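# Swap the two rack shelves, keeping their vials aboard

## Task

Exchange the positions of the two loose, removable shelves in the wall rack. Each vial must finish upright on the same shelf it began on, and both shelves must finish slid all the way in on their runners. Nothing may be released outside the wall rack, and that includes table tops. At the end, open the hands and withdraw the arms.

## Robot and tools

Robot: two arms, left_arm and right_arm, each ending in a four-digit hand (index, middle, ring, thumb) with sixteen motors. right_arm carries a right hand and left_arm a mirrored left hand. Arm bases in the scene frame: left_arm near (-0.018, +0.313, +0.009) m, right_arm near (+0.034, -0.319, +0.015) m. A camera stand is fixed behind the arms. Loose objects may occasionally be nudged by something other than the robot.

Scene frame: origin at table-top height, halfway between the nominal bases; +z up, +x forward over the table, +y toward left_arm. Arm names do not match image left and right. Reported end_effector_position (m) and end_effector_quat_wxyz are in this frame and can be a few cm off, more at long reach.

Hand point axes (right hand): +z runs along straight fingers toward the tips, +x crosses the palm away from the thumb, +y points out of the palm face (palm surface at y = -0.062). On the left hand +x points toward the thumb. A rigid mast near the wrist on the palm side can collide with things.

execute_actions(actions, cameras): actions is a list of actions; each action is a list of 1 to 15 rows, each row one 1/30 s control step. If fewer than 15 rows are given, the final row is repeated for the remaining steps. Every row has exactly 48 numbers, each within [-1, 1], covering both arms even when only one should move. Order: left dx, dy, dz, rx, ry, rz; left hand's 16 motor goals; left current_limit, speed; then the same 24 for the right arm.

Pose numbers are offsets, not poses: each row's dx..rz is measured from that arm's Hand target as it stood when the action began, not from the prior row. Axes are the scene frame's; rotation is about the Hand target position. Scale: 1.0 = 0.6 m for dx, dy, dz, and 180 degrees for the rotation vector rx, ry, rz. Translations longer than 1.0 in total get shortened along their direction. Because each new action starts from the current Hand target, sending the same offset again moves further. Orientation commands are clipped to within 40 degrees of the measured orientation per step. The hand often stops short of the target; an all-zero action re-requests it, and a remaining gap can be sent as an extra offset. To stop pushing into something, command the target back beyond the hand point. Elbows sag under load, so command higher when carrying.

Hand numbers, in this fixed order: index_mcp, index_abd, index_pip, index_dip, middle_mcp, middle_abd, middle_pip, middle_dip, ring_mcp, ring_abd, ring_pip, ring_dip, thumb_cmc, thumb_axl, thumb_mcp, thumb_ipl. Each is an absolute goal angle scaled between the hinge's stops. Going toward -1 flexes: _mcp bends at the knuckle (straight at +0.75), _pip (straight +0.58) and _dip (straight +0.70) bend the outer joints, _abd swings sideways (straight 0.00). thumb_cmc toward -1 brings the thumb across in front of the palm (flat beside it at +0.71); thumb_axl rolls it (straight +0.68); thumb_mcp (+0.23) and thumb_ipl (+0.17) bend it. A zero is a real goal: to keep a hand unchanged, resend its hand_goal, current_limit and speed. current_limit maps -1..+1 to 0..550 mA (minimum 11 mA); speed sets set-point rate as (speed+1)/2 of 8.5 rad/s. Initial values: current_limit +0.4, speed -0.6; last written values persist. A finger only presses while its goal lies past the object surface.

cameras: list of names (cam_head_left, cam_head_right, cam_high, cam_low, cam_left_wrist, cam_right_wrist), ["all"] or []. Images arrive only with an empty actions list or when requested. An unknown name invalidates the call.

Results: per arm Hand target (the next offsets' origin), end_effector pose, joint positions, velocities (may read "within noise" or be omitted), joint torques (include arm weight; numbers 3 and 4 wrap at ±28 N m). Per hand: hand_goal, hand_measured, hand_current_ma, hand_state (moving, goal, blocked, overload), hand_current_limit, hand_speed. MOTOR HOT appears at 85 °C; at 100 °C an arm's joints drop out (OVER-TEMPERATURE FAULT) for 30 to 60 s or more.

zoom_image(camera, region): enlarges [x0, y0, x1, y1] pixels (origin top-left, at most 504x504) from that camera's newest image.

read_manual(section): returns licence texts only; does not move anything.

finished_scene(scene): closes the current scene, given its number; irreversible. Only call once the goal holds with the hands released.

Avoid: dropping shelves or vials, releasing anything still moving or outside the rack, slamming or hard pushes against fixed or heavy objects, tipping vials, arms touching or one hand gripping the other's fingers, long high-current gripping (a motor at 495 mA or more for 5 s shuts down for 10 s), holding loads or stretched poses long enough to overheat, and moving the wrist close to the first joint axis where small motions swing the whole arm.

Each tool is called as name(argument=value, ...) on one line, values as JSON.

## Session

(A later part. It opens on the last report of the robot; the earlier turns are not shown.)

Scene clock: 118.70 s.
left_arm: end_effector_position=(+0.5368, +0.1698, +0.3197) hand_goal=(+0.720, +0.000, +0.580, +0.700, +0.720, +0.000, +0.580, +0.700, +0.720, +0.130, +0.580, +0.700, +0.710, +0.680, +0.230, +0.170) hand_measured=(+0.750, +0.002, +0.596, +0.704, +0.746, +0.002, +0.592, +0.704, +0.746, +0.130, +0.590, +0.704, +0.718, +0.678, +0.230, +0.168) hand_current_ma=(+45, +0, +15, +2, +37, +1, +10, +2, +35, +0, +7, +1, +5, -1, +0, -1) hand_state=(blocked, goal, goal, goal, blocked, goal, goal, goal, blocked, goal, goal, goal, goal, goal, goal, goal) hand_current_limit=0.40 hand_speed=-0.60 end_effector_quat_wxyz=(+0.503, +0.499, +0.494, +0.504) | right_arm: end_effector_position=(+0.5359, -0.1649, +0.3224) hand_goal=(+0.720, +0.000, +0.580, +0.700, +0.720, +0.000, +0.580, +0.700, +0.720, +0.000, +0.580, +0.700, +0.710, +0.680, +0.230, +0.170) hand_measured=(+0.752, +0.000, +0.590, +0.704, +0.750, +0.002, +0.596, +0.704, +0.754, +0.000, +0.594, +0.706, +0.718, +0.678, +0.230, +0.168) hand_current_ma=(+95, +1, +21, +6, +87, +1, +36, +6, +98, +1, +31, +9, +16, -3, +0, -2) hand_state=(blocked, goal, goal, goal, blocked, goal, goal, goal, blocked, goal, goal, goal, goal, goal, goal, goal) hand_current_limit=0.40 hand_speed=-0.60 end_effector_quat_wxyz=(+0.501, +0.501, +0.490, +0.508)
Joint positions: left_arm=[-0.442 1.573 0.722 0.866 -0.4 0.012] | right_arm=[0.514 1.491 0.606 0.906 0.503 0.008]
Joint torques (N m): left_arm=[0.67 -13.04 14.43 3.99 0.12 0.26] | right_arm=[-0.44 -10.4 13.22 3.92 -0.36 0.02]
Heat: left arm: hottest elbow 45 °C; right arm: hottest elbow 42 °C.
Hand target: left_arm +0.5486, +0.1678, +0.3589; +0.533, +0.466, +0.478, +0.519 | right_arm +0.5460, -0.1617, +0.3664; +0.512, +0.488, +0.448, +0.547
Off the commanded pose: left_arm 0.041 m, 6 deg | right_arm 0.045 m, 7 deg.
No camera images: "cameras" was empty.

execute_actions(actions=[[[0.005,0,0.005,0,-0.001,0,0.72,0,0.58,0.7,0.72,0,0.58,0.7,0.72,0.13,0.58,0.7,0.71,0.68,0.23,0.17,0.4,-0.6,0.005,0.001,0.006,0,-0.001,0,0.72,0,0.58,0.7,0.72,0,0.58,0.7,0.72,0,0.58,0.7,0.71,0.68,0.23,0.17,0.4,-0.6]],[[0.005,0,0.005,0,-0.001,0,0.72,0,0.58,0.7,0.72,0,0.58,0.7,0.72,0.13,0.58,0.7,0.71,0.68,0.23,0.17,0.4,-0.6,0.005,0.001,0.006,0,-0.001,0,0.72,0,0.58,0.7,0.72,0,0.58,0.7,0.72,0,0.58,0.7,0.71,0.68,0.23,0.17,0.4,-0.6]],[[0.005,0,0.005,0,-0.001,0,0.72,0,0.58,0.7,0.72,0,0.58,0.7,0.72,0.13,0.58,0.7,0.71,0.68,0.23,0.17,0.4,-0.6,0.005,0.001,0.006,0,-0.001,0,0.72,0,0.58,0.7,0.72,0,0.58,0.7,0.72,0,0.58,0.7,0.71,0.68,0.23,0.17,0.4,-0.6]]], cameras=["cam_low","cam_high"])

zoom_image(camera="cam_low", region=[300, 130, 420, 250])

zoom_image(camera="cam_high", region=[380, 110, 500, 410])

Scene clock: 121.67 s.
left_arm: end_effector_position=(+0.5446, +0.1703, +0.3333) hand_goal=(+0.720, +0.000, +0.580, +0.700, +0.720, +0.000, +0.580, +0.700, +0.720, +0.130, +0.580, +0.700, +0.710, +0.680, +0.230, +0.170) hand_measured=(+0.748, +0.002, +0.594, +0.704, +0.748, +0.002, +0.592, +0.704, +0.750, +0.130, +0.592, +0.704, +0.718, +0.678, +0.230, +0.168) hand_current_ma=(+42, +0, +14, +2, +41, +1, +12, +2, +45, +0, +10, +1, +5, -1, +0, -1) hand_state=(blocked, goal, goal, goal, blocked, goal, goal, goal, blocked, goal, goal, goal, goal, goal, goal, goal) hand_current_limit=0.40 hand_speed=-0.60 end_effector_quat_wxyz=(+0.512, +0.490, +0.489, +0.508) | right_arm: end_effector_position=(+0.5416, -0.1652, +0.3327) hand_goal=(+0.720, +0.000, +0.580, +0.700, +0.720, +0.000, +0.580, +0.700, +0.720, +0.000, +0.580, +0.700, +0.710, +0.680, +0.230, +0.170) hand_measured=(+0.754, +0.002, +0.592, +0.704, +0.750, +0.002, +0.596, +0.704, +0.752, +0.000, +0.594, +0.706, +0.718, +0.678, +0.230, +0.168) hand_current_ma=(+101, +2, +23, +6, +87, +1, +36, +6, +91, +1, +30, +9, +16, -3, +0, -2) hand_state=(blocked, goal, goal, goal, blocked, goal, goal, goal, blocked, goal, goal, goal, goal, goal, goal, goal) hand_current_limit=0.40 hand_speed=-0.60 end_effector_quat_wxyz=(+0.504, +0.499, +0.482, +0.515)
Joint positions: left_arm=[-0.433 1.577 0.755 0.866 -0.392 0.015] | right_arm=[0.507 1.492 0.63 0.906 0.496 0.008]
Joint torques (N m): left_arm=[0.67 -12.98 14.68 3.32 0.19 0.26] | right_arm=[-0.62 -10.99 14.22 3.06 -0.41 -0.03]
Heat: left arm: hottest elbow 47 °C; right arm: hottest elbow 43 °C.
Hand target: left_arm +0.5576, +0.1678, +0.3677; +0.535, +0.464, +0.475, +0.522 | right_arm +0.5551, -0.1598, +0.3771; +0.514, +0.485, +0.446, +0.550
Off the commanded pose: left_arm 0.037 m, 5 deg | right_arm 0.047 m, 6 deg.
Images, in order (width x height): cam_high 672x504, cam_low 672x504.

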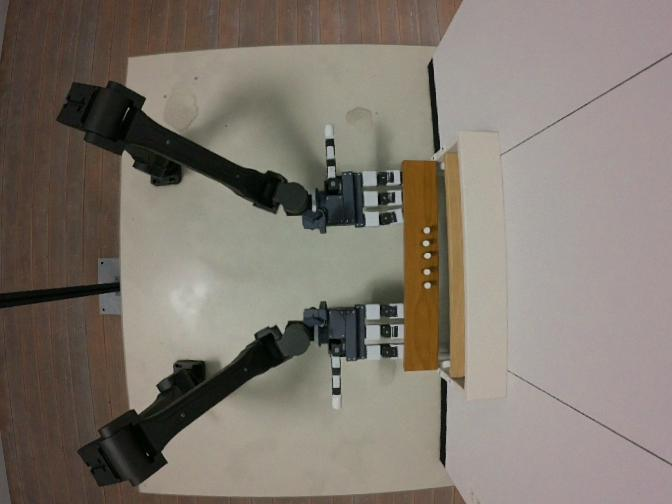

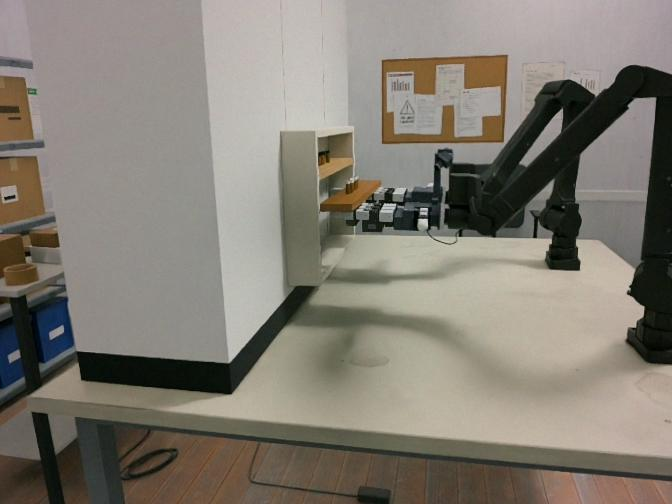

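Scaled by 4.200.

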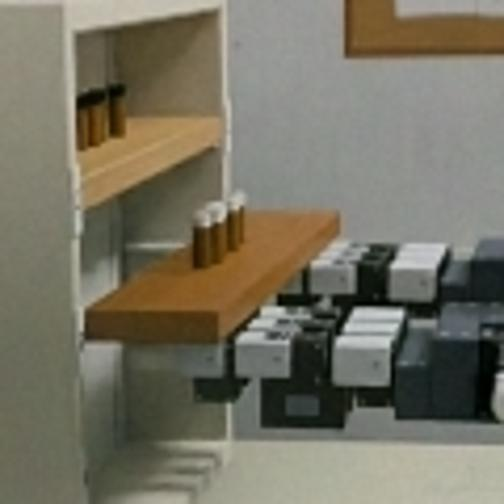

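Scaled by 1.680.

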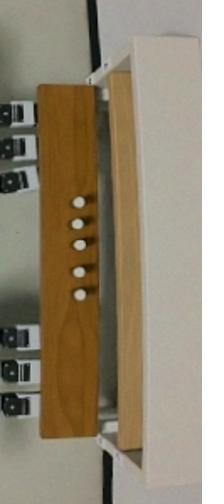

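execute_actions(actions=[[[0.005,0,0,0,0,0,0.72,0,0.58,0.7,0.72,0,0.58,0.7,0.72,0.13,0.58,0.7,0.71,0.68,0.23,0.17,0.4,-0.6,0.008,0,0,0,0,0,0.72,0,0.58,0.7,0.72,0,0.58,0.7,0.72,0,0.58,0.7,0.71,0.68,0.23,0.17,0.4,-0.6]],[[0.005,0,0,0,0,0,0.72,0,0.58,0.7,0.72,0,0.58,0.7,0.72,0.13,0.58,0.7,0.71,0.68,0.23,0.17,0.4,-0.6,0.008,0,0,0,0,0,0.72,0,0.58,0.7,0.72,0,0.58,0.7,0.72,0,0.58,0.7,0.71,0.68,0.23,0.17,0.4,-0.6]]], cameras=[])

Scene clock: 124.17 s.
left_arm: end_effector_position=(+0.5510, +0.1711, +0.3335) hand_goal=(+0.720, +0.000, +0.580, +0.700, +0.720, +0.000, +0.580, +0.700, +0.720, +0.130, +0.580, +0.700, +0.710, +0.680, +0.230, +0.170) hand_measured=(+0.748, +0.002, +0.594, +0.704, +0.748, +0.004, +0.592, +0.704, +0.750, +0.130, +0.594, +0.704, +0.718, +0.678, +0.230, +0.168) hand_current_ma=(+41, +0, +13, +2, +41, +1, +12, +2, +45, +0, +12, +2, +5, -1, +0, -1) hand_state=(blocked, goal, goal, goal, blocked, goal, goal, goal, blocked, goal, goal, goal, goal, goal, goal, goal) hand_current_limit=0.40 hand_speed=-0.60 end_effector_quat_wxyz=(+0.512, +0.489, +0.489, +0.510) | right_arm: end_effector_position=(+0.5502, -0.1646, +0.3324) hand_goal=(+0.720, +0.000, +0.580, +0.700, +0.720, +0.000, +0.580, +0.700, +0.720, +0.000, +0.580, +0.700, +0.710, +0.680, +0.230, +0.170) hand_measured=(+0.754, +0.002, +0.592, +0.704, +0.750, +0.002, +0.596, +0.704, +0.752, +0.002, +0.594, +0.706, +0.718, +0.678, +0.230, +0.168) hand_current_ma=(+101, +2, +23, +6, +87, +2, +36, +6, +91, +1, +30, +9, +16, -3, +0, -2) hand_state=(blocked, goal, goal, goal, blocked, goal, goal, goal, blocked, goal, goal, goal, goal, goal, goal, goal) hand_current_limit=0.40 hand_speed=-0.60 end_effector_quat_wxyz=(+0.504, +0.498, +0.482, +0.516)
Joint positions: left_arm=[-0.426 1.591 0.772 0.866 -0.388 0.015] | right_arm=[0.497 1.511 0.65 0.906 0.484 0.008]
Joint torques (N m): left_arm=[0.56 -13.39 14.64 3.14 0.23 0.24] | right_arm=[-0.62 -11.16 14.46 2.93 -0.37 -0.02]
Heat: left arm: hottest elbow 48 °C; right arm: hottest elbow 43 °C.
Hand target: left_arm +0.5637, +0.1680, +0.3676; +0.535, +0.464, +0.475, +0.522 | right_arm +0.5646, -0.1598, +0.3772; +0.514, +0.485, +0.446, +0.550
Off the commanded pose: left_arm 0.037 m, 4 deg | right_arm 0.047 m, 6 deg.
No camera images: "cameras" was empty.

execute_actions(actions=[[[0.006,0,0.002,0,0,0,0.72,0,0.58,0.7,0.72,0,0.58,0.7,0.72,0.13,0.58,0.7,0.71,0.68,0.23,0.17,0.4,-0.6,0.009,0,0.002,0,0,0,0.72,0,0.58,0.7,0.72,0,0.58,0.7,0.72,0,0.58,0.7,0.71,0.68,0.23,0.17,0.4,-0.6]],[[0.006,0,0.002,0,0,0,0.72,0,0.58,0.7,0.72,0,0.58,0.7,0.72,0.13,0.58,0.7,0.71,0.68,0.23,0.17,0.4,-0.6,0.009,0,0.002,0,0,0,0.72,0,0.58,0.7,0.72,0,0.58,0.7,0.72,0,0.58,0.7,0.71,0.68,0.23,0.17,0.4,-0.6]],[[0.005,0,0,0,0,0,0.72,0,0.58,0.7,0.72,0,0.58,0.7,0.72,0.13,0.58,0.7,0.71,0.68,0.23,0.17,0.4,-0.6,0.005,0,0,0,0,0,0.72,0,0.58,0.7,0.72,0,0.58,0.7,0.72,0,0.58,0.7,0.71,0.68,0.23,0.17,0.4,-0.6]]], cameras=["all"])

zoom_image(camera="cam_low", region=[300, 130, 400, 230])

zoom_image(camera="cam_high", region=[380, 110, 500, 410])

zoom_image(camera="cam_right_wrist", region=[200, 0, 500, 220])

zoom_image(camera="cam_left_wrist", region=[150, 0, 450, 220])

zoom_image(camera="cam_head_left", region=[180, 30, 440, 170])

Scene clock: 127.13 s.
left_arm: end_effector_position=(+0.5599, +0.1709, +0.3382) hand_goal=(+0.720, +0.000, +0.580, +0.700, +0.720, +0.000, +0.580, +0.700, +0.720, +0.130, +0.580, +0.700, +0.710, +0.680, +0.230, +0.170) hand_measured=(+0.746, +0.002, +0.594, +0.704, +0.748, +0.004, +0.592, +0.704, +0.752, +0.130, +0.594, +0.704, +0.718, +0.678, +0.230, +0.168) hand_current_ma=(+37, +0, +12, +2, +41, +1, +12, +2, +48, +0, +13, +2, +5, -1, +0, -1) hand_state=(blocked, goal, goal, goal, blocked, goal, goal, goal, blocked, goal, goal, goal, goal, goal, goal, goal) hand_current_limit=0.40 hand_speed=-0.60 end_effector_quat_wxyz=(+0.516, +0.485, +0.487, +0.511) | right_arm: end_effector_position=(+0.5635, -0.1650, +0.3363) hand_goal=(+0.720, +0.000, +0.580, +0.700, +0.720, +0.000, +0.580, +0.700, +0.720, +0.000, +0.580, +0.700, +0.710, +0.680, +0.230, +0.170) hand_measured=(+0.754, +0.002, +0.592, +0.704, +0.750, +0.004, +0.596, +0.704, +0.752, +0.002, +0.594, +0.706, +0.718, +0.678, +0.230, +0.168) hand_current_ma=(+101, +2, +23, +6, +87, +6, +36, +6, +91, +2, +30, +9, +16, -3, +0, -2) hand_state=(blocked, goal, goal, goal, blocked, goal, goal, goal, blocked, goal, goal, goal, goal, goal, goal, goal) hand_current_limit=0.40 hand_speed=-0.60 end_effector_quat_wxyz=(+0.505, +0.497, +0.479, +0.518)
Joint positions: left_arm=[-0.419 1.607 0.8 0.866 -0.38 0.015] | right_arm=[0.481 1.534 0.686 0.899 0.47 0.008]
Joint torques (N m): left_arm=[0.62 -13.74 14.83 2.54 0.21 0.25] | right_arm=[-0.62 -11.52 14.49 2.69 -0.4 0.01]
Heat: left arm: hottest elbow 49 °C; right arm: hottest elbow 44 °C.
Hand target: left_arm +0.5738, +0.1679, +0.3702; +0.535, +0.464, +0.475, +0.522 | right_arm +0.5785, -0.1599, +0.3797; +0.514, +0.485, +0.446, +0.550
Off the commanded pose: left_arm 0.035 m, 4 deg | right_arm 0.046 m, 6 deg.
camera_calibration:
cam_left_wrist: T_world_to_cam=[[0.0188256, -0.747722, -0.663745, 0.310458], [-0.714831, 0.454086, -0.531811, 0.455986], [0.699044, 0.484477, -0.525946, -0.17705], [0, 0, 0, 1]] pos_world=[0.443875, 0.110856, 0.355444]
cam_right_wrist: T_world_to_cam=[[-0.0590938, -0.789622, 0.610741, -0.27268], [-0.723803, -0.387446, -0.570959, 0.486268], [0.687471, -0.475797, -0.548635, -0.159973], [0, 0, 0, 1]] pos_world=[0.445825, -0.103026, 0.35641]

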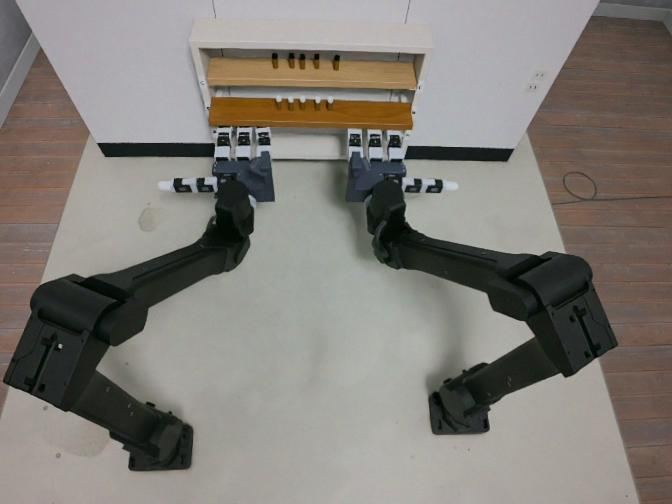

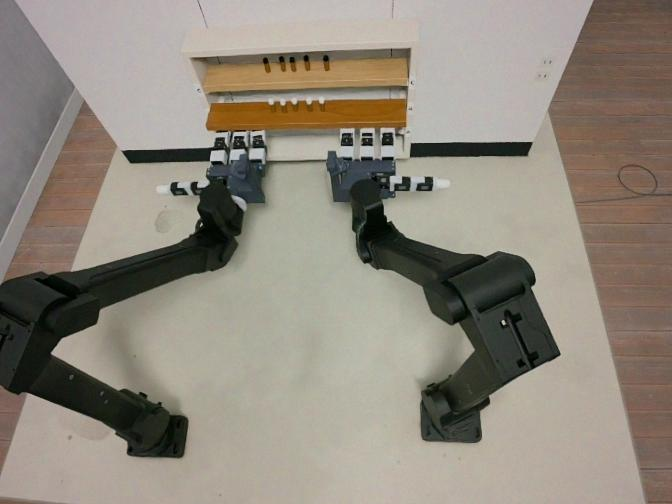

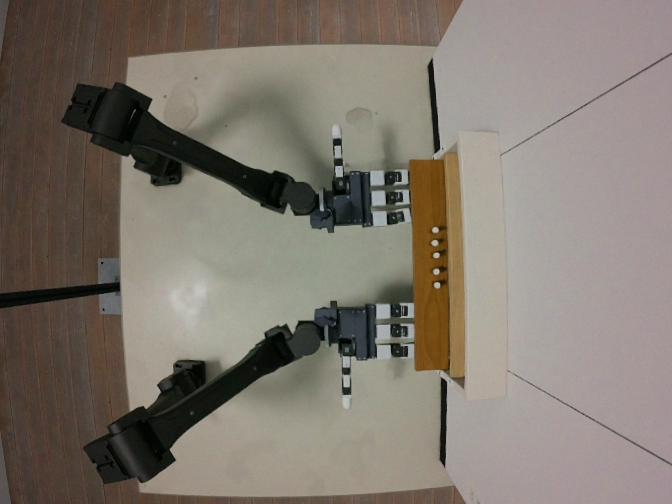

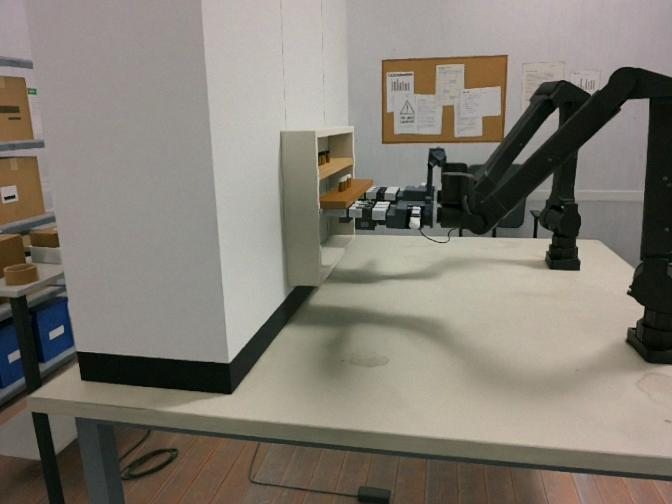

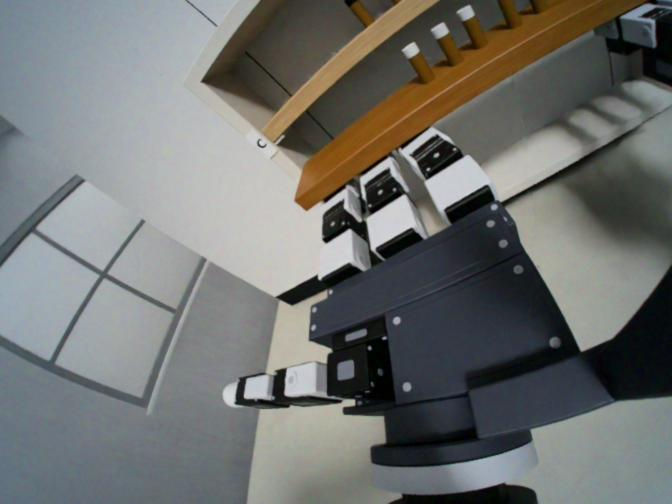

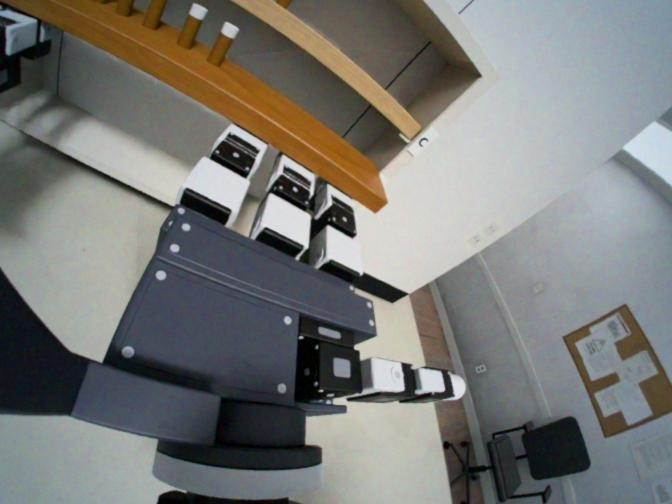

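Scaled by 5.040.

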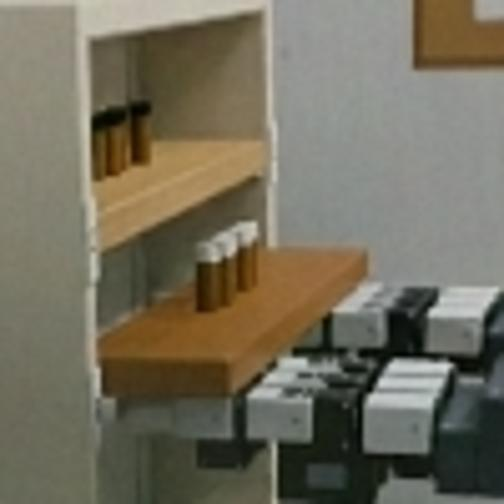

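Scaled by 1.680.

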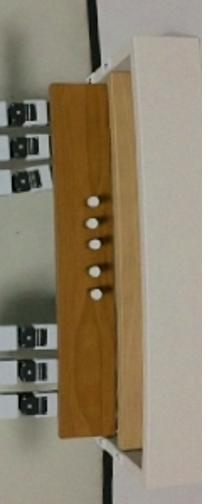

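Scaled by 1.680 from the camera's 672x504 image, which has a finer 960x720 frame.

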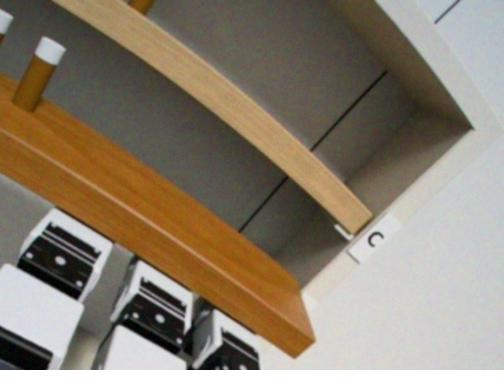

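Scaled by 1.680 from the camera's 672x504 image, which has a finer 960x720 frame.

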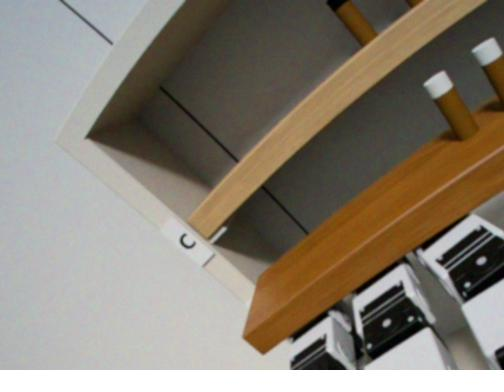

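Scaled by 1.938.

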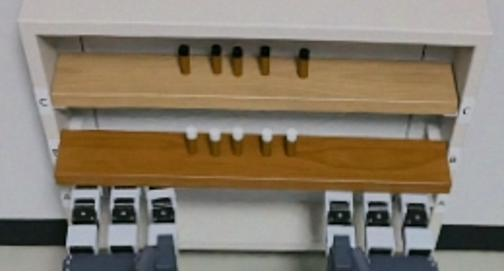

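execute_actions(actions=[[[0.006,0,0,0,0,0,0.72,0,0.58,0.7,0.72,0,0.58,0.7,0.72,0.13,0.58,0.7,0.71,0.68,0.23,0.17,0.4,-0.6,0.006,0,0,0,0,0,0.72,0,0.58,0.7,0.72,0,0.58,0.7,0.72,0,0.58,0.7,0.71,0.68,0.23,0.17,0.4,-0.6]],[[0.006,0,0,0,0,0,0.72,0,0.58,0.7,0.72,0,0.58,0.7,0.72,0.13,0.58,0.7,0.71,0.68,0.23,0.17,0.4,-0.6,0.006,0,0,0,0,0,0.72,0,0.58,0.7,0.72,0,0.58,0.7,0.72,0,0.58,0.7,0.71,0.68,0.23,0.17,0.4,-0.6]]], cameras=["cam_low","cam_high","cam_left_wrist","cam_right_wrist","cam_head_left"])

Scene clock: 131.63 s.
left_arm: end_effector_position=(+0.5671, +0.1708, +0.3381) hand_goal=(+0.720, +0.000, +0.580, +0.700, +0.720, +0.000, +0.580, +0.700, +0.720, +0.130, +0.580, +0.700, +0.710, +0.680, +0.230, +0.170) hand_measured=(+0.746, +0.002, +0.594, +0.704, +0.748, +0.004, +0.592, +0.704, +0.752, +0.130, +0.594, +0.704, +0.718, +0.678, +0.230, +0.168) hand_current_ma=(+37, +0, +12, +2, +41, +1, +12, +2, +49, +0, +13, +2, +5, -1, +0, -1) hand_state=(blocked, goal, goal, goal, blocked, goal, goal, goal, blocked, goal, goal, goal, goal, goal, goal, goal) hand_current_limit=0.40 hand_speed=-0.60 end_effector_quat_wxyz=(+0.516, +0.485, +0.487, +0.511) | right_arm: end_effector_position=(+0.5708, -0.1649, +0.3361) hand_goal=(+0.720, +0.000, +0.580, +0.700, +0.720, +0.000, +0.580, +0.700, +0.720, +0.000, +0.580, +0.700, +0.710, +0.680, +0.230, +0.170) hand_measured=(+0.754, +0.002, +0.592, +0.704, +0.750, +0.004, +0.596, +0.704, +0.752, +0.002, +0.594, +0.706, +0.718, +0.678, +0.230, +0.168) hand_current_ma=(+101, +2, +23, +6, +87, +6, +36, +6, +91, +2, +30, +9, +16, -3, +0, -2) hand_state=(blocked, goal, goal, goal, blocked, goal, goal, goal, blocked, goal, goal, goal, goal, goal, goal, goal) hand_current_limit=0.40 hand_speed=-0.60 end_effector_quat_wxyz=(+0.505, +0.497, +0.479, +0.517)
Joint positions: left_arm=[-0.413 1.622 0.819 0.862 -0.374 0.015] | right_arm=[0.473 1.549 0.704 0.895 0.463 0.008]
Joint torques (N m): left_arm=[0.67 -13.92 14.94 2.48 0.24 0.22] | right_arm=[-0.5 -11.75 14.49 2.61 -0.4 0.02]
Heat: left arm: hottest elbow 50 °C; right arm: hottest elbow 45 °C.
Hand target: left_arm +0.5810, +0.1679, +0.3700; +0.535, +0.464, +0.476, +0.522 | right_arm +0.5856, -0.1598, +0.3796; +0.514, +0.485, +0.446, +0.550
Off the commanded pose: left_arm 0.035 m, 4 deg | right_arm 0.046 m, 6 deg.
camera_calibration:
cam_left_wrist: T_world_to_cam=[[0.0188721, -0.747488, -0.664007, 0.310153], [-0.714824, 0.454252, -0.531678, 0.461102], [0.699049, 0.484682, -0.52575, -0.182134], [0, 0, 0, 1]] pos_world=[0.451075, 0.110657, 0.355345]
cam_right_wrist: T_world_to_cam=[[-0.0590904, -0.789202, 0.611285, -0.27212], [-0.724188, -0.387575, -0.570384, 0.491472], [0.687066, -0.476389, -0.548628, -0.164886], [0, 0, 0, 1]] pos_world=[0.453126, -0.102826, 0.356209]
Images, in order (width x height): cam_head_left 672x504, cam_high 672x504, cam_low 672x504, cam_left_wrist 672x504, cam_right_wrist 672x504.

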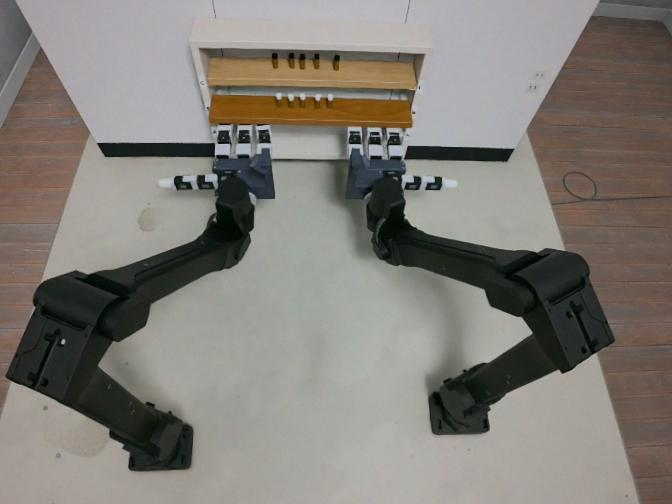

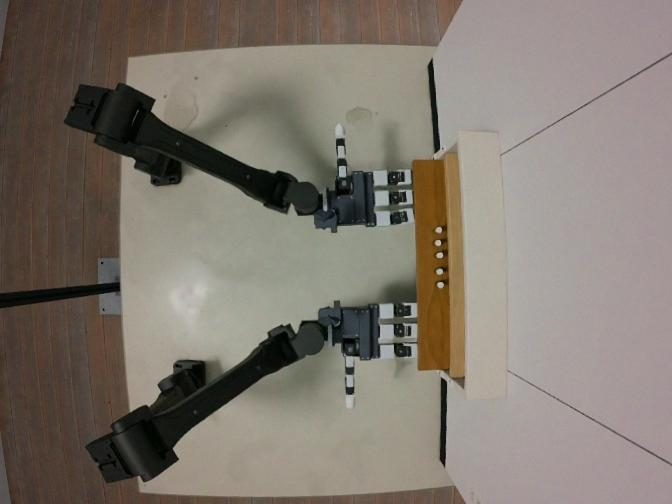

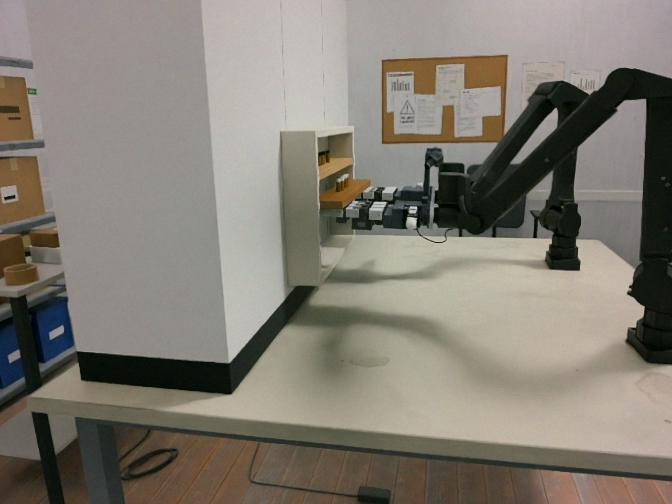

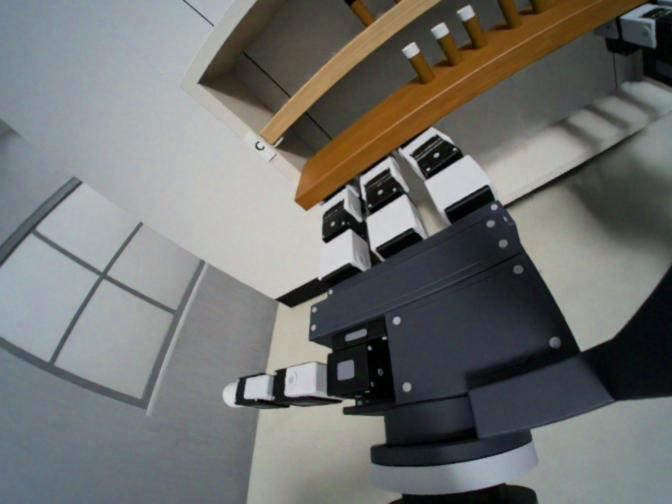

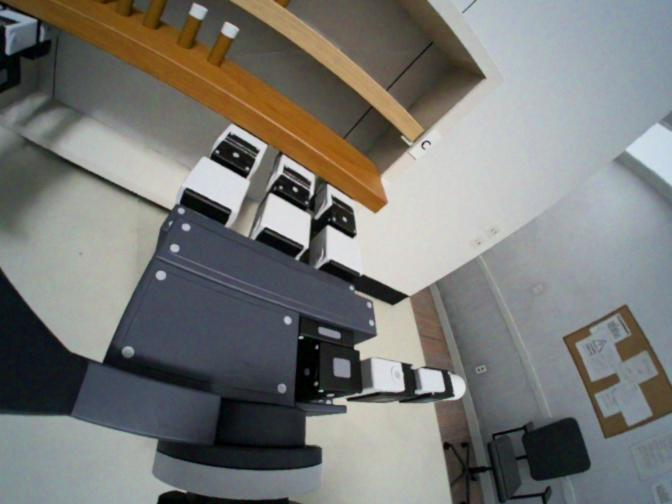

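zoom_image(camera="cam_high", region=[400, 120, 520, 210])

zoom_image(camera="cam_high", region=[400, 320, 520, 410])

zoom_image(camera="cam_low", region=[300, 130, 400, 230])

zoom_image(camera="cam_right_wrist", region=[300, 80, 460, 240])

zoom_image(camera="cam_left_wrist", region=[220, 80, 380, 240])

Scaled by 4.200.

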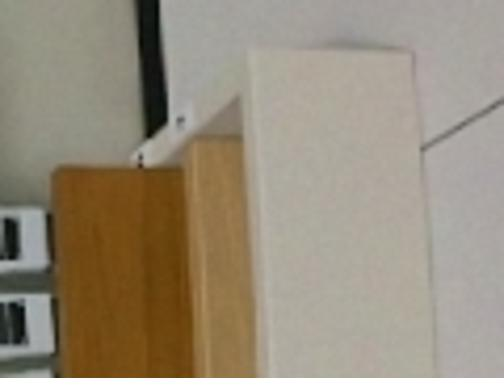

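Scaled by 4.200.

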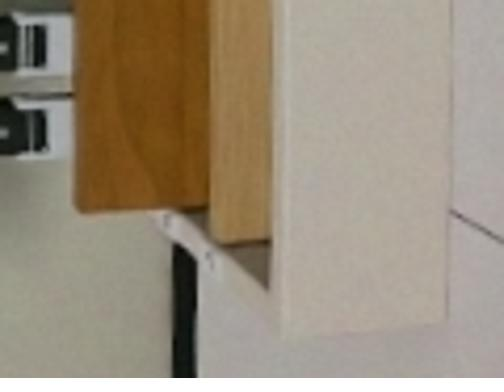

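Scaled by 5.040.

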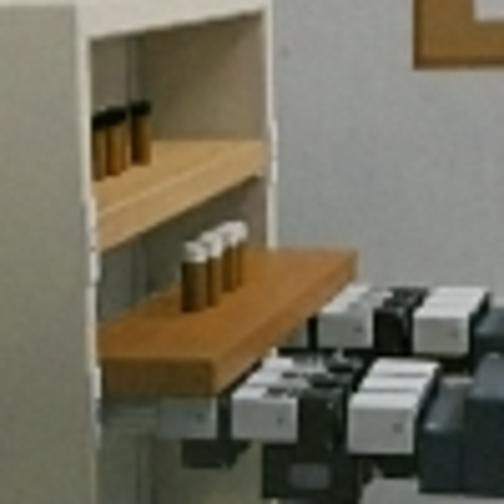

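Scaled by 3.150 from the camera's 672x504 image, which has a finer 960x720 frame.

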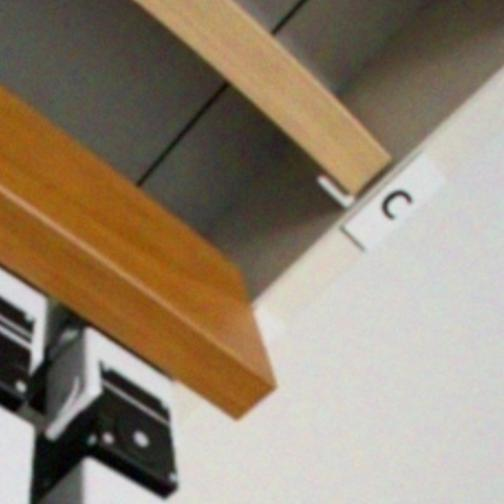

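Scaled by 3.150 from the camera's 672x504 image, which has a finer 960x720 frame.

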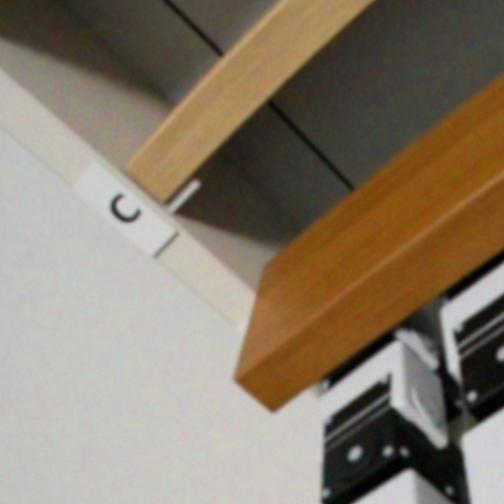

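execute_actions(actions=[[[0.006,0,0,0,0,0,0.72,0,0.58,0.7,0.72,0,0.58,0.7,0.72,0.13,0.58,0.7,0.71,0.68,0.23,0.17,0.4,-0.6,0.006,0,0,0,0,0,0.72,0,0.58,0.7,0.72,0,0.58,0.7,0.72,0,0.58,0.7,0.71,0.68,0.23,0.17,0.4,-0.6]],[[0.006,0,0,0,0,0,0.72,0,0.58,0.7,0.72,0,0.58,0.7,0.72,0.13,0.58,0.7,0.71,0.68,0.23,0.17,0.4,-0.6,0.006,0,0,0,0,0,0.72,0,0.58,0.7,0.72,0,0.58,0.7,0.72,0,0.58,0.7,0.71,0.68,0.23,0.17,0.4,-0.6]],[[0.006,0,0,0,0,0,0.72,0,0.58,0.7,0.72,0,0.58,0.7,0.72,0.13,0.58,0.7,0.71,0.68,0.23,0.17,0.4,-0.6,0.006,0,0,0,0,0,0.72,0,0.58,0.7,0.72,0,0.58,0.7,0.72,0,0.58,0.7,0.71,0.68,0.23,0.17,0.4,-0.6]]], cameras=["cam_low","cam_high","cam_left_wrist","cam_right_wrist"])

zoom_image(camera="cam_low", region=[300, 130, 400, 230])

zoom_image(camera="cam_right_wrist", region=[300, 80, 460, 240])

zoom_image(camera="cam_left_wrist", region=[220, 80, 380, 240])

Scene clock: 135.00 s.
left_arm: end_effector_position=(+0.5779, +0.1706, +0.3380) hand_goal=(+0.720, +0.000, +0.580, +0.700, +0.720, +0.000, +0.580, +0.700, +0.720, +0.130, +0.580, +0.700, +0.710, +0.680, +0.230, +0.170) hand_measured=(+0.746, +0.002, +0.594, +0.704, +0.748, +0.004, +0.592, +0.704, +0.752, +0.130, +0.594, +0.704, +0.718, +0.678, +0.230, +0.168) hand_current_ma=(+37, +0, +12, +2, +41, +1, +12, +2, +49, +0, +13, +2, +5, -1, +0, -1) hand_state=(blocked, goal, goal, goal, blocked, goal, goal, goal, blocked, goal, goal, goal, goal, goal, goal, goal) hand_current_limit=0.40 hand_speed=-0.60 end_effector_quat_wxyz=(+0.516, +0.485, +0.487, +0.511) | right_arm: end_effector_position=(+0.5817, -0.1648, +0.3358) hand_goal=(+0.720, +0.000, +0.580, +0.700, +0.720, +0.000, +0.580, +0.700, +0.720, +0.000, +0.580, +0.700, +0.710, +0.680, +0.230, +0.170) hand_measured=(+0.754, +0.002, +0.592, +0.704, +0.750, +0.004, +0.596, +0.704, +0.752, +0.002, +0.594, +0.706, +0.718, +0.678, +0.230, +0.168) hand_current_ma=(+101, +2, +23, +6, +87, +6, +36, +6, +91, +2, +30, +9, +16, -3, +0, -2) hand_state=(blocked, goal, goal, goal, blocked, goal, goal, goal, blocked, goal, goal, goal, goal, goal, goal, goal) hand_current_limit=0.40 hand_speed=-0.60 end_effector_quat_wxyz=(+0.505, +0.498, +0.480, +0.517)
Joint positions: left_arm=[-0.405 1.644 0.848 0.855 -0.366 0.015] | right_arm=[0.462 1.571 0.731 0.889 0.452 0.008]
Joint torques (N m): left_arm=[0.67 -14.39 14.98 2.47 0.23 0.22] | right_arm=[-0.44 -12.22 14.61 2.69 -0.4 0.04]
Heat: left arm: hottest elbow 50 °C; right arm: hottest elbow 46 °C.
Hand target: left_arm +0.5919, +0.1679, +0.3701; +0.535, +0.464, +0.476, +0.522 | right_arm +0.5965, -0.1598, +0.3797; +0.514, +0.485, +0.446, +0.550
Off the commanded pose: left_arm 0.035 m, 4 deg | right_arm 0.046 m, 6 deg.
camera_calibration:
cam_left_wrist: T_world_to_cam=[[0.0190915, -0.747081, -0.664459, 0.309747], [-0.715096, 0.454267, -0.5313, 0.468919], [0.698766, 0.485295, -0.525562, -0.189714], [0, 0, 0, 1]] pos_world=[0.461974, 0.110459, 0.355244]
cam_right_wrist: T_world_to_cam=[[-0.0590994, -0.788901, 0.611672, -0.271298], [-0.724627, -0.387544, -0.569846, 0.499344], [0.686602, -0.476912, -0.548755, -0.172184], [0, 0, 0, 1]] pos_world=[0.464027, -0.102626, 0.356008]
Images, in order (width x height): cam_high 672x504, cam_low 672x504, cam_left_wrist 672x504, cam_right_wrist 672x504.

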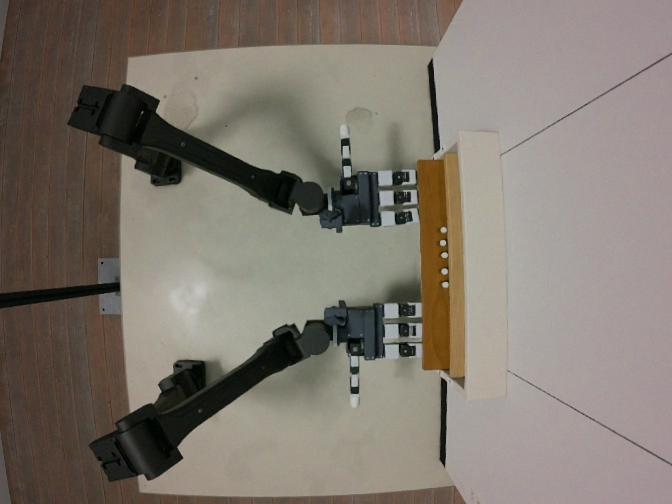

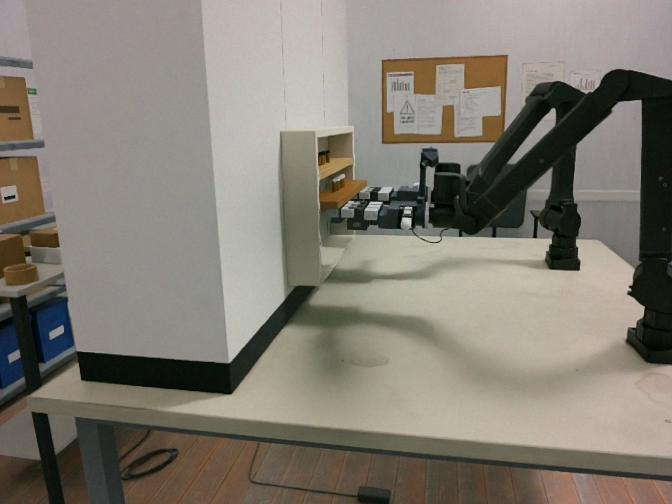

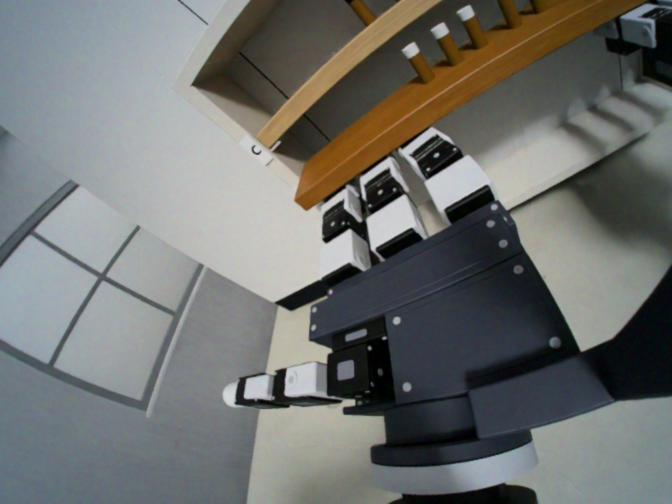

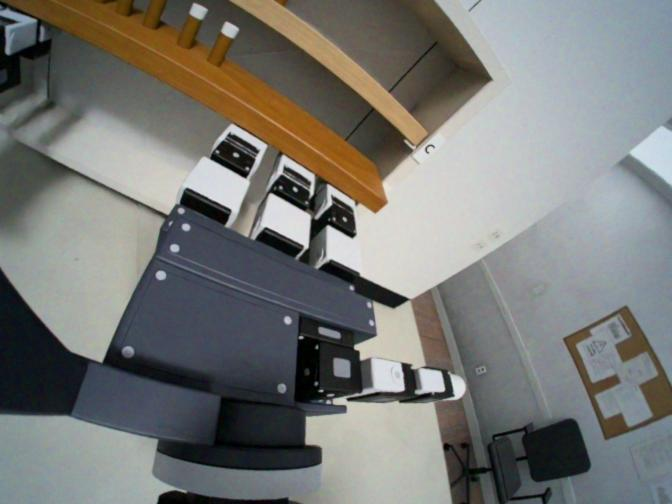

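Scaled by 5.040.

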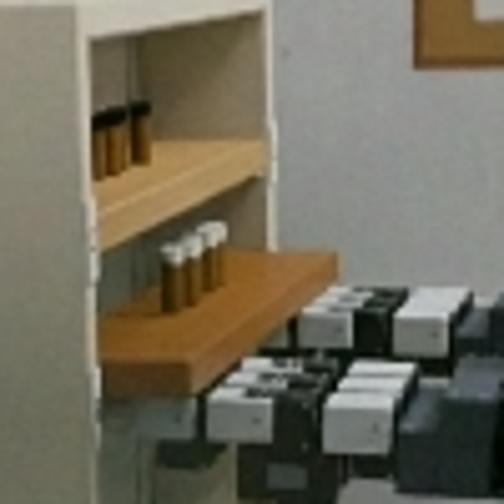

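Scaled by 3.150 from the camera's 672x504 image, which has a finer 960x720 frame.

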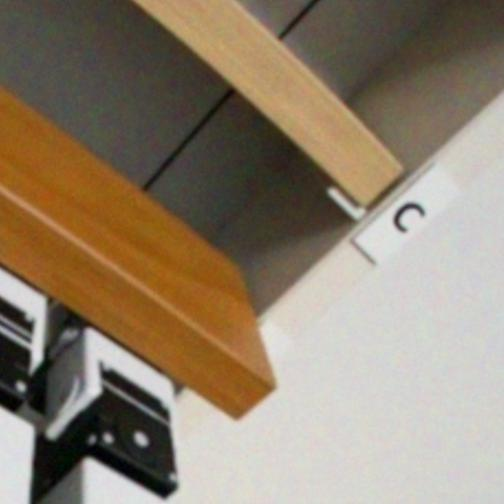

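Scaled by 3.150 from the camera's 672x504 image, which has a finer 960x720 frame.

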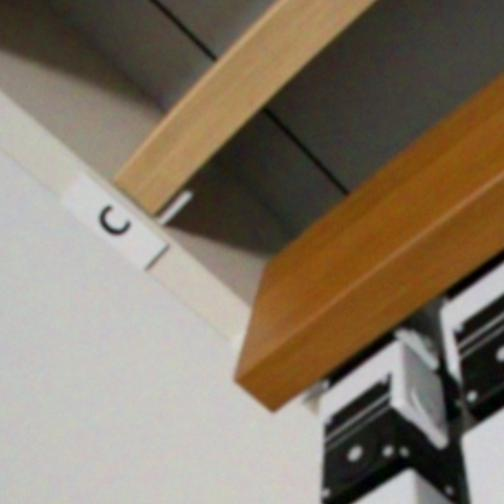

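execute_actions(actions=[[[0.006,0,0,0,0,0,0.72,0,0.58,0.7,0.72,0,0.58,0.7,0.72,0.13,0.58,0.7,0.71,0.68,0.23,0.17,0.4,-0.6,0.006,0,0,0,0,0,0.72,0,0.58,0.7,0.72,0,0.58,0.7,0.72,0,0.58,0.7,0.71,0.68,0.23,0.17,0.4,-0.6]],[[0.006,0,0,0,0,0,0.72,0,0.58,0.7,0.72,0,0.58,0.7,0.72,0.13,0.58,0.7,0.71,0.68,0.23,0.17,0.4,-0.6,0.006,0,0,0,0,0,0.72,0,0.58,0.7,0.72,0,0.58,0.7,0.72,0,0.58,0.7,0.71,0.68,0.23,0.17,0.4,-0.6]],[[0.006,0,0,0,0,0,0.72,0,0.58,0.7,0.72,0,0.58,0.7,0.72,0.13,0.58,0.7,0.71,0.68,0.23,0.17,0.4,-0.6,0.006,0,0,0,0,0,0.72,0,0.58,0.7,0.72,0,0.58,0.7,0.72,0,0.58,0.7,0.71,0.68,0.23,0.17,0.4,-0.6]]], cameras=["cam_low","cam_left_wrist","cam_right_wrist"])

zoom_image(camera="cam_low", region=[300, 130, 400, 230])

zoom_image(camera="cam_right_wrist", region=[300, 80, 460, 240])

zoom_image(camera="cam_left_wrist", region=[220, 80, 380, 240])

Scene clock: 137.60 s.
left_arm: end_effector_position=(+0.5886, +0.1705, +0.3379) hand_goal=(+0.720, +0.000, +0.580, +0.700, +0.720, +0.000, +0.580, +0.700, +0.720, +0.130, +0.580, +0.700, +0.710, +0.680, +0.230, +0.170) hand_measured=(+0.746, +0.002, +0.594, +0.704, +0.748, +0.004, +0.592, +0.704, +0.752, +0.130, +0.594, +0.704, +0.718, +0.678, +0.230, +0.168) hand_current_ma=(+37, +0, +12, +2, +41, +1, +12, +2, +49, +0, +13, +2, +5, -1, +0, -1) hand_state=(blocked, goal, goal, goal, blocked, goal, goal, goal, blocked, goal, goal, goal, goal, goal, goal, goal) hand_current_limit=0.40 hand_speed=-0.60 end_effector_quat_wxyz=(+0.515, +0.485, +0.487, +0.512) | right_arm: end_effector_position=(+0.5925, -0.1648, +0.3352) hand_goal=(+0.720, +0.000, +0.580, +0.700, +0.720, +0.000, +0.580, +0.700, +0.720, +0.000, +0.580, +0.700, +0.710, +0.680, +0.230, +0.170) hand_measured=(+0.754, +0.002, +0.592, +0.704, +0.750, +0.004, +0.596, +0.704, +0.752, +0.002, +0.594, +0.706, +0.718, +0.678, +0.230, +0.168) hand_current_ma=(+101, +2, +23, +6, +87, +7, +36, +6, +91, +2, +30, +9, +16, -3, +0, -2) hand_state=(blocked, goal, goal, goal, blocked, goal, goal, goal, blocked, goal, goal, goal, goal, goal, goal, goal) hand_current_limit=0.40 hand_speed=-0.60 end_effector_quat_wxyz=(+0.505, +0.498, +0.480, +0.517)
Joint positions: left_arm=[-0.397 1.665 0.877 0.847 -0.358 0.015] | right_arm=[0.452 1.593 0.759 0.883 0.442 0.01]
Joint torques (N m): left_arm=[0.56 -14.8 15.09 2.48 0.24 0.22] | right_arm=[-0.32 -12.81 14.65 2.66 -0.41 0.05]
Heat: left arm: hottest elbow 51 °C; right arm: hottest elbow 47 °C.
Hand target: left_arm +0.6027, +0.1679, +0.3702; +0.535, +0.464, +0.475, +0.522 | right_arm +0.6073, -0.1598, +0.3795; +0.514, +0.485, +0.446, +0.550
Off the commanded pose: left_arm 0.035 m, 4 deg | right_arm 0.047 m, 6 deg.
camera_calibration:
cam_left_wrist: T_world_to_cam=[[0.018947, -0.746715, -0.664874, 0.309436], [-0.715214, 0.454558, -0.530892, 0.476433], [0.698649, 0.485586, -0.525448, -0.197217], [0, 0, 0, 1]] pos_world=[0.472674, 0.11026, 0.355044]
cam_right_wrist: T_world_to_cam=[[-0.0589923, -0.78911, 0.611413, -0.270328], [-0.725587, -0.386752, -0.569163, 0.507252], [0.685597, -0.477209, -0.549752, -0.179144], [0, 0, 0, 1]] pos_world=[0.474929, -0.102627, 0.355506]
Images, in order (width x height): cam_low 672x504, cam_left_wrist 672x504, cam_right_wrist 672x504.

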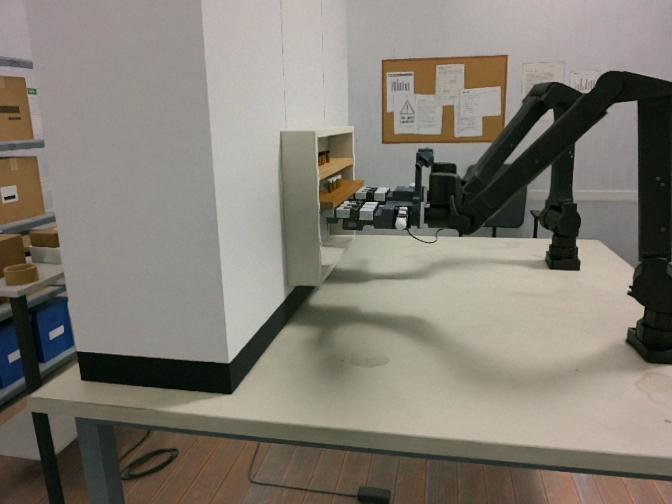

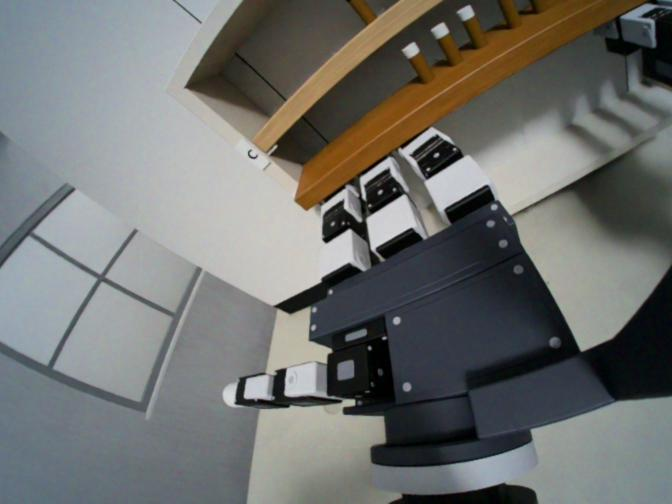

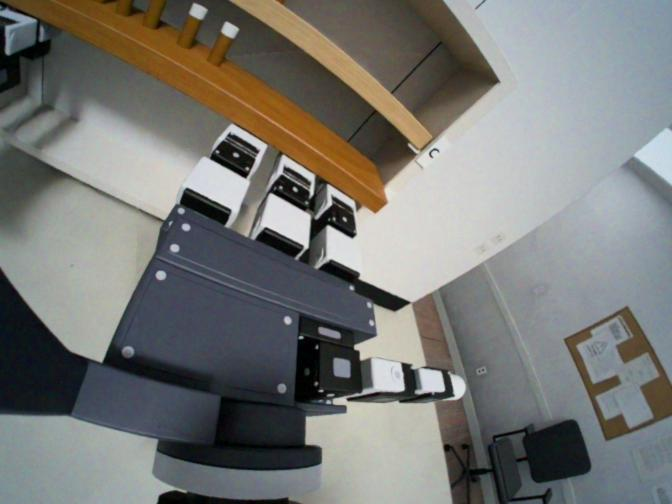

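Scaled by 5.040.

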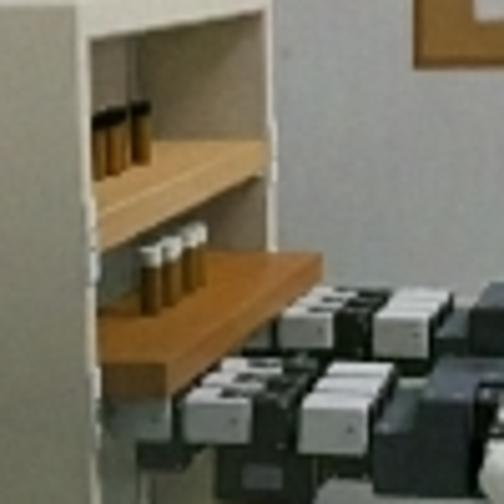

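Scaled by 3.150 from the camera's 672x504 image, which has a finer 960x720 frame.

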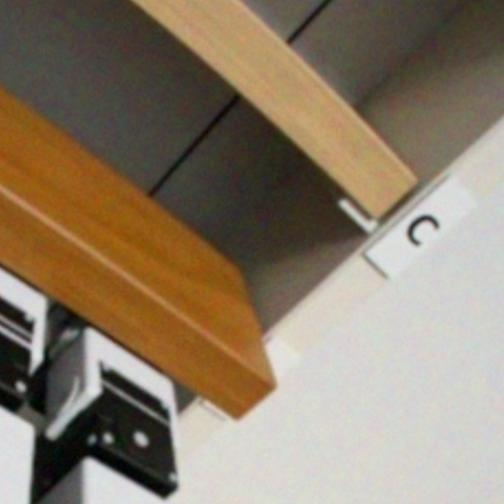

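Scaled by 3.150 from the camera's 672x504 image, which has a finer 960x720 frame.

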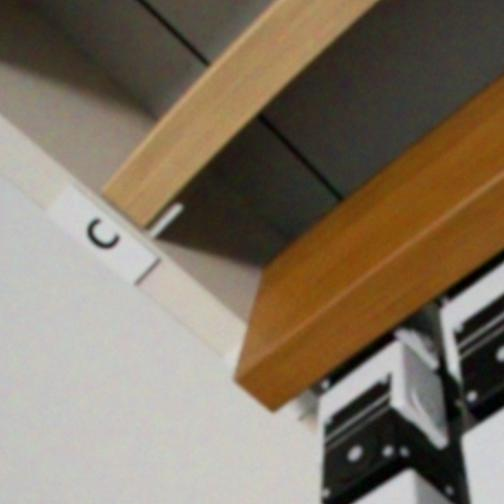

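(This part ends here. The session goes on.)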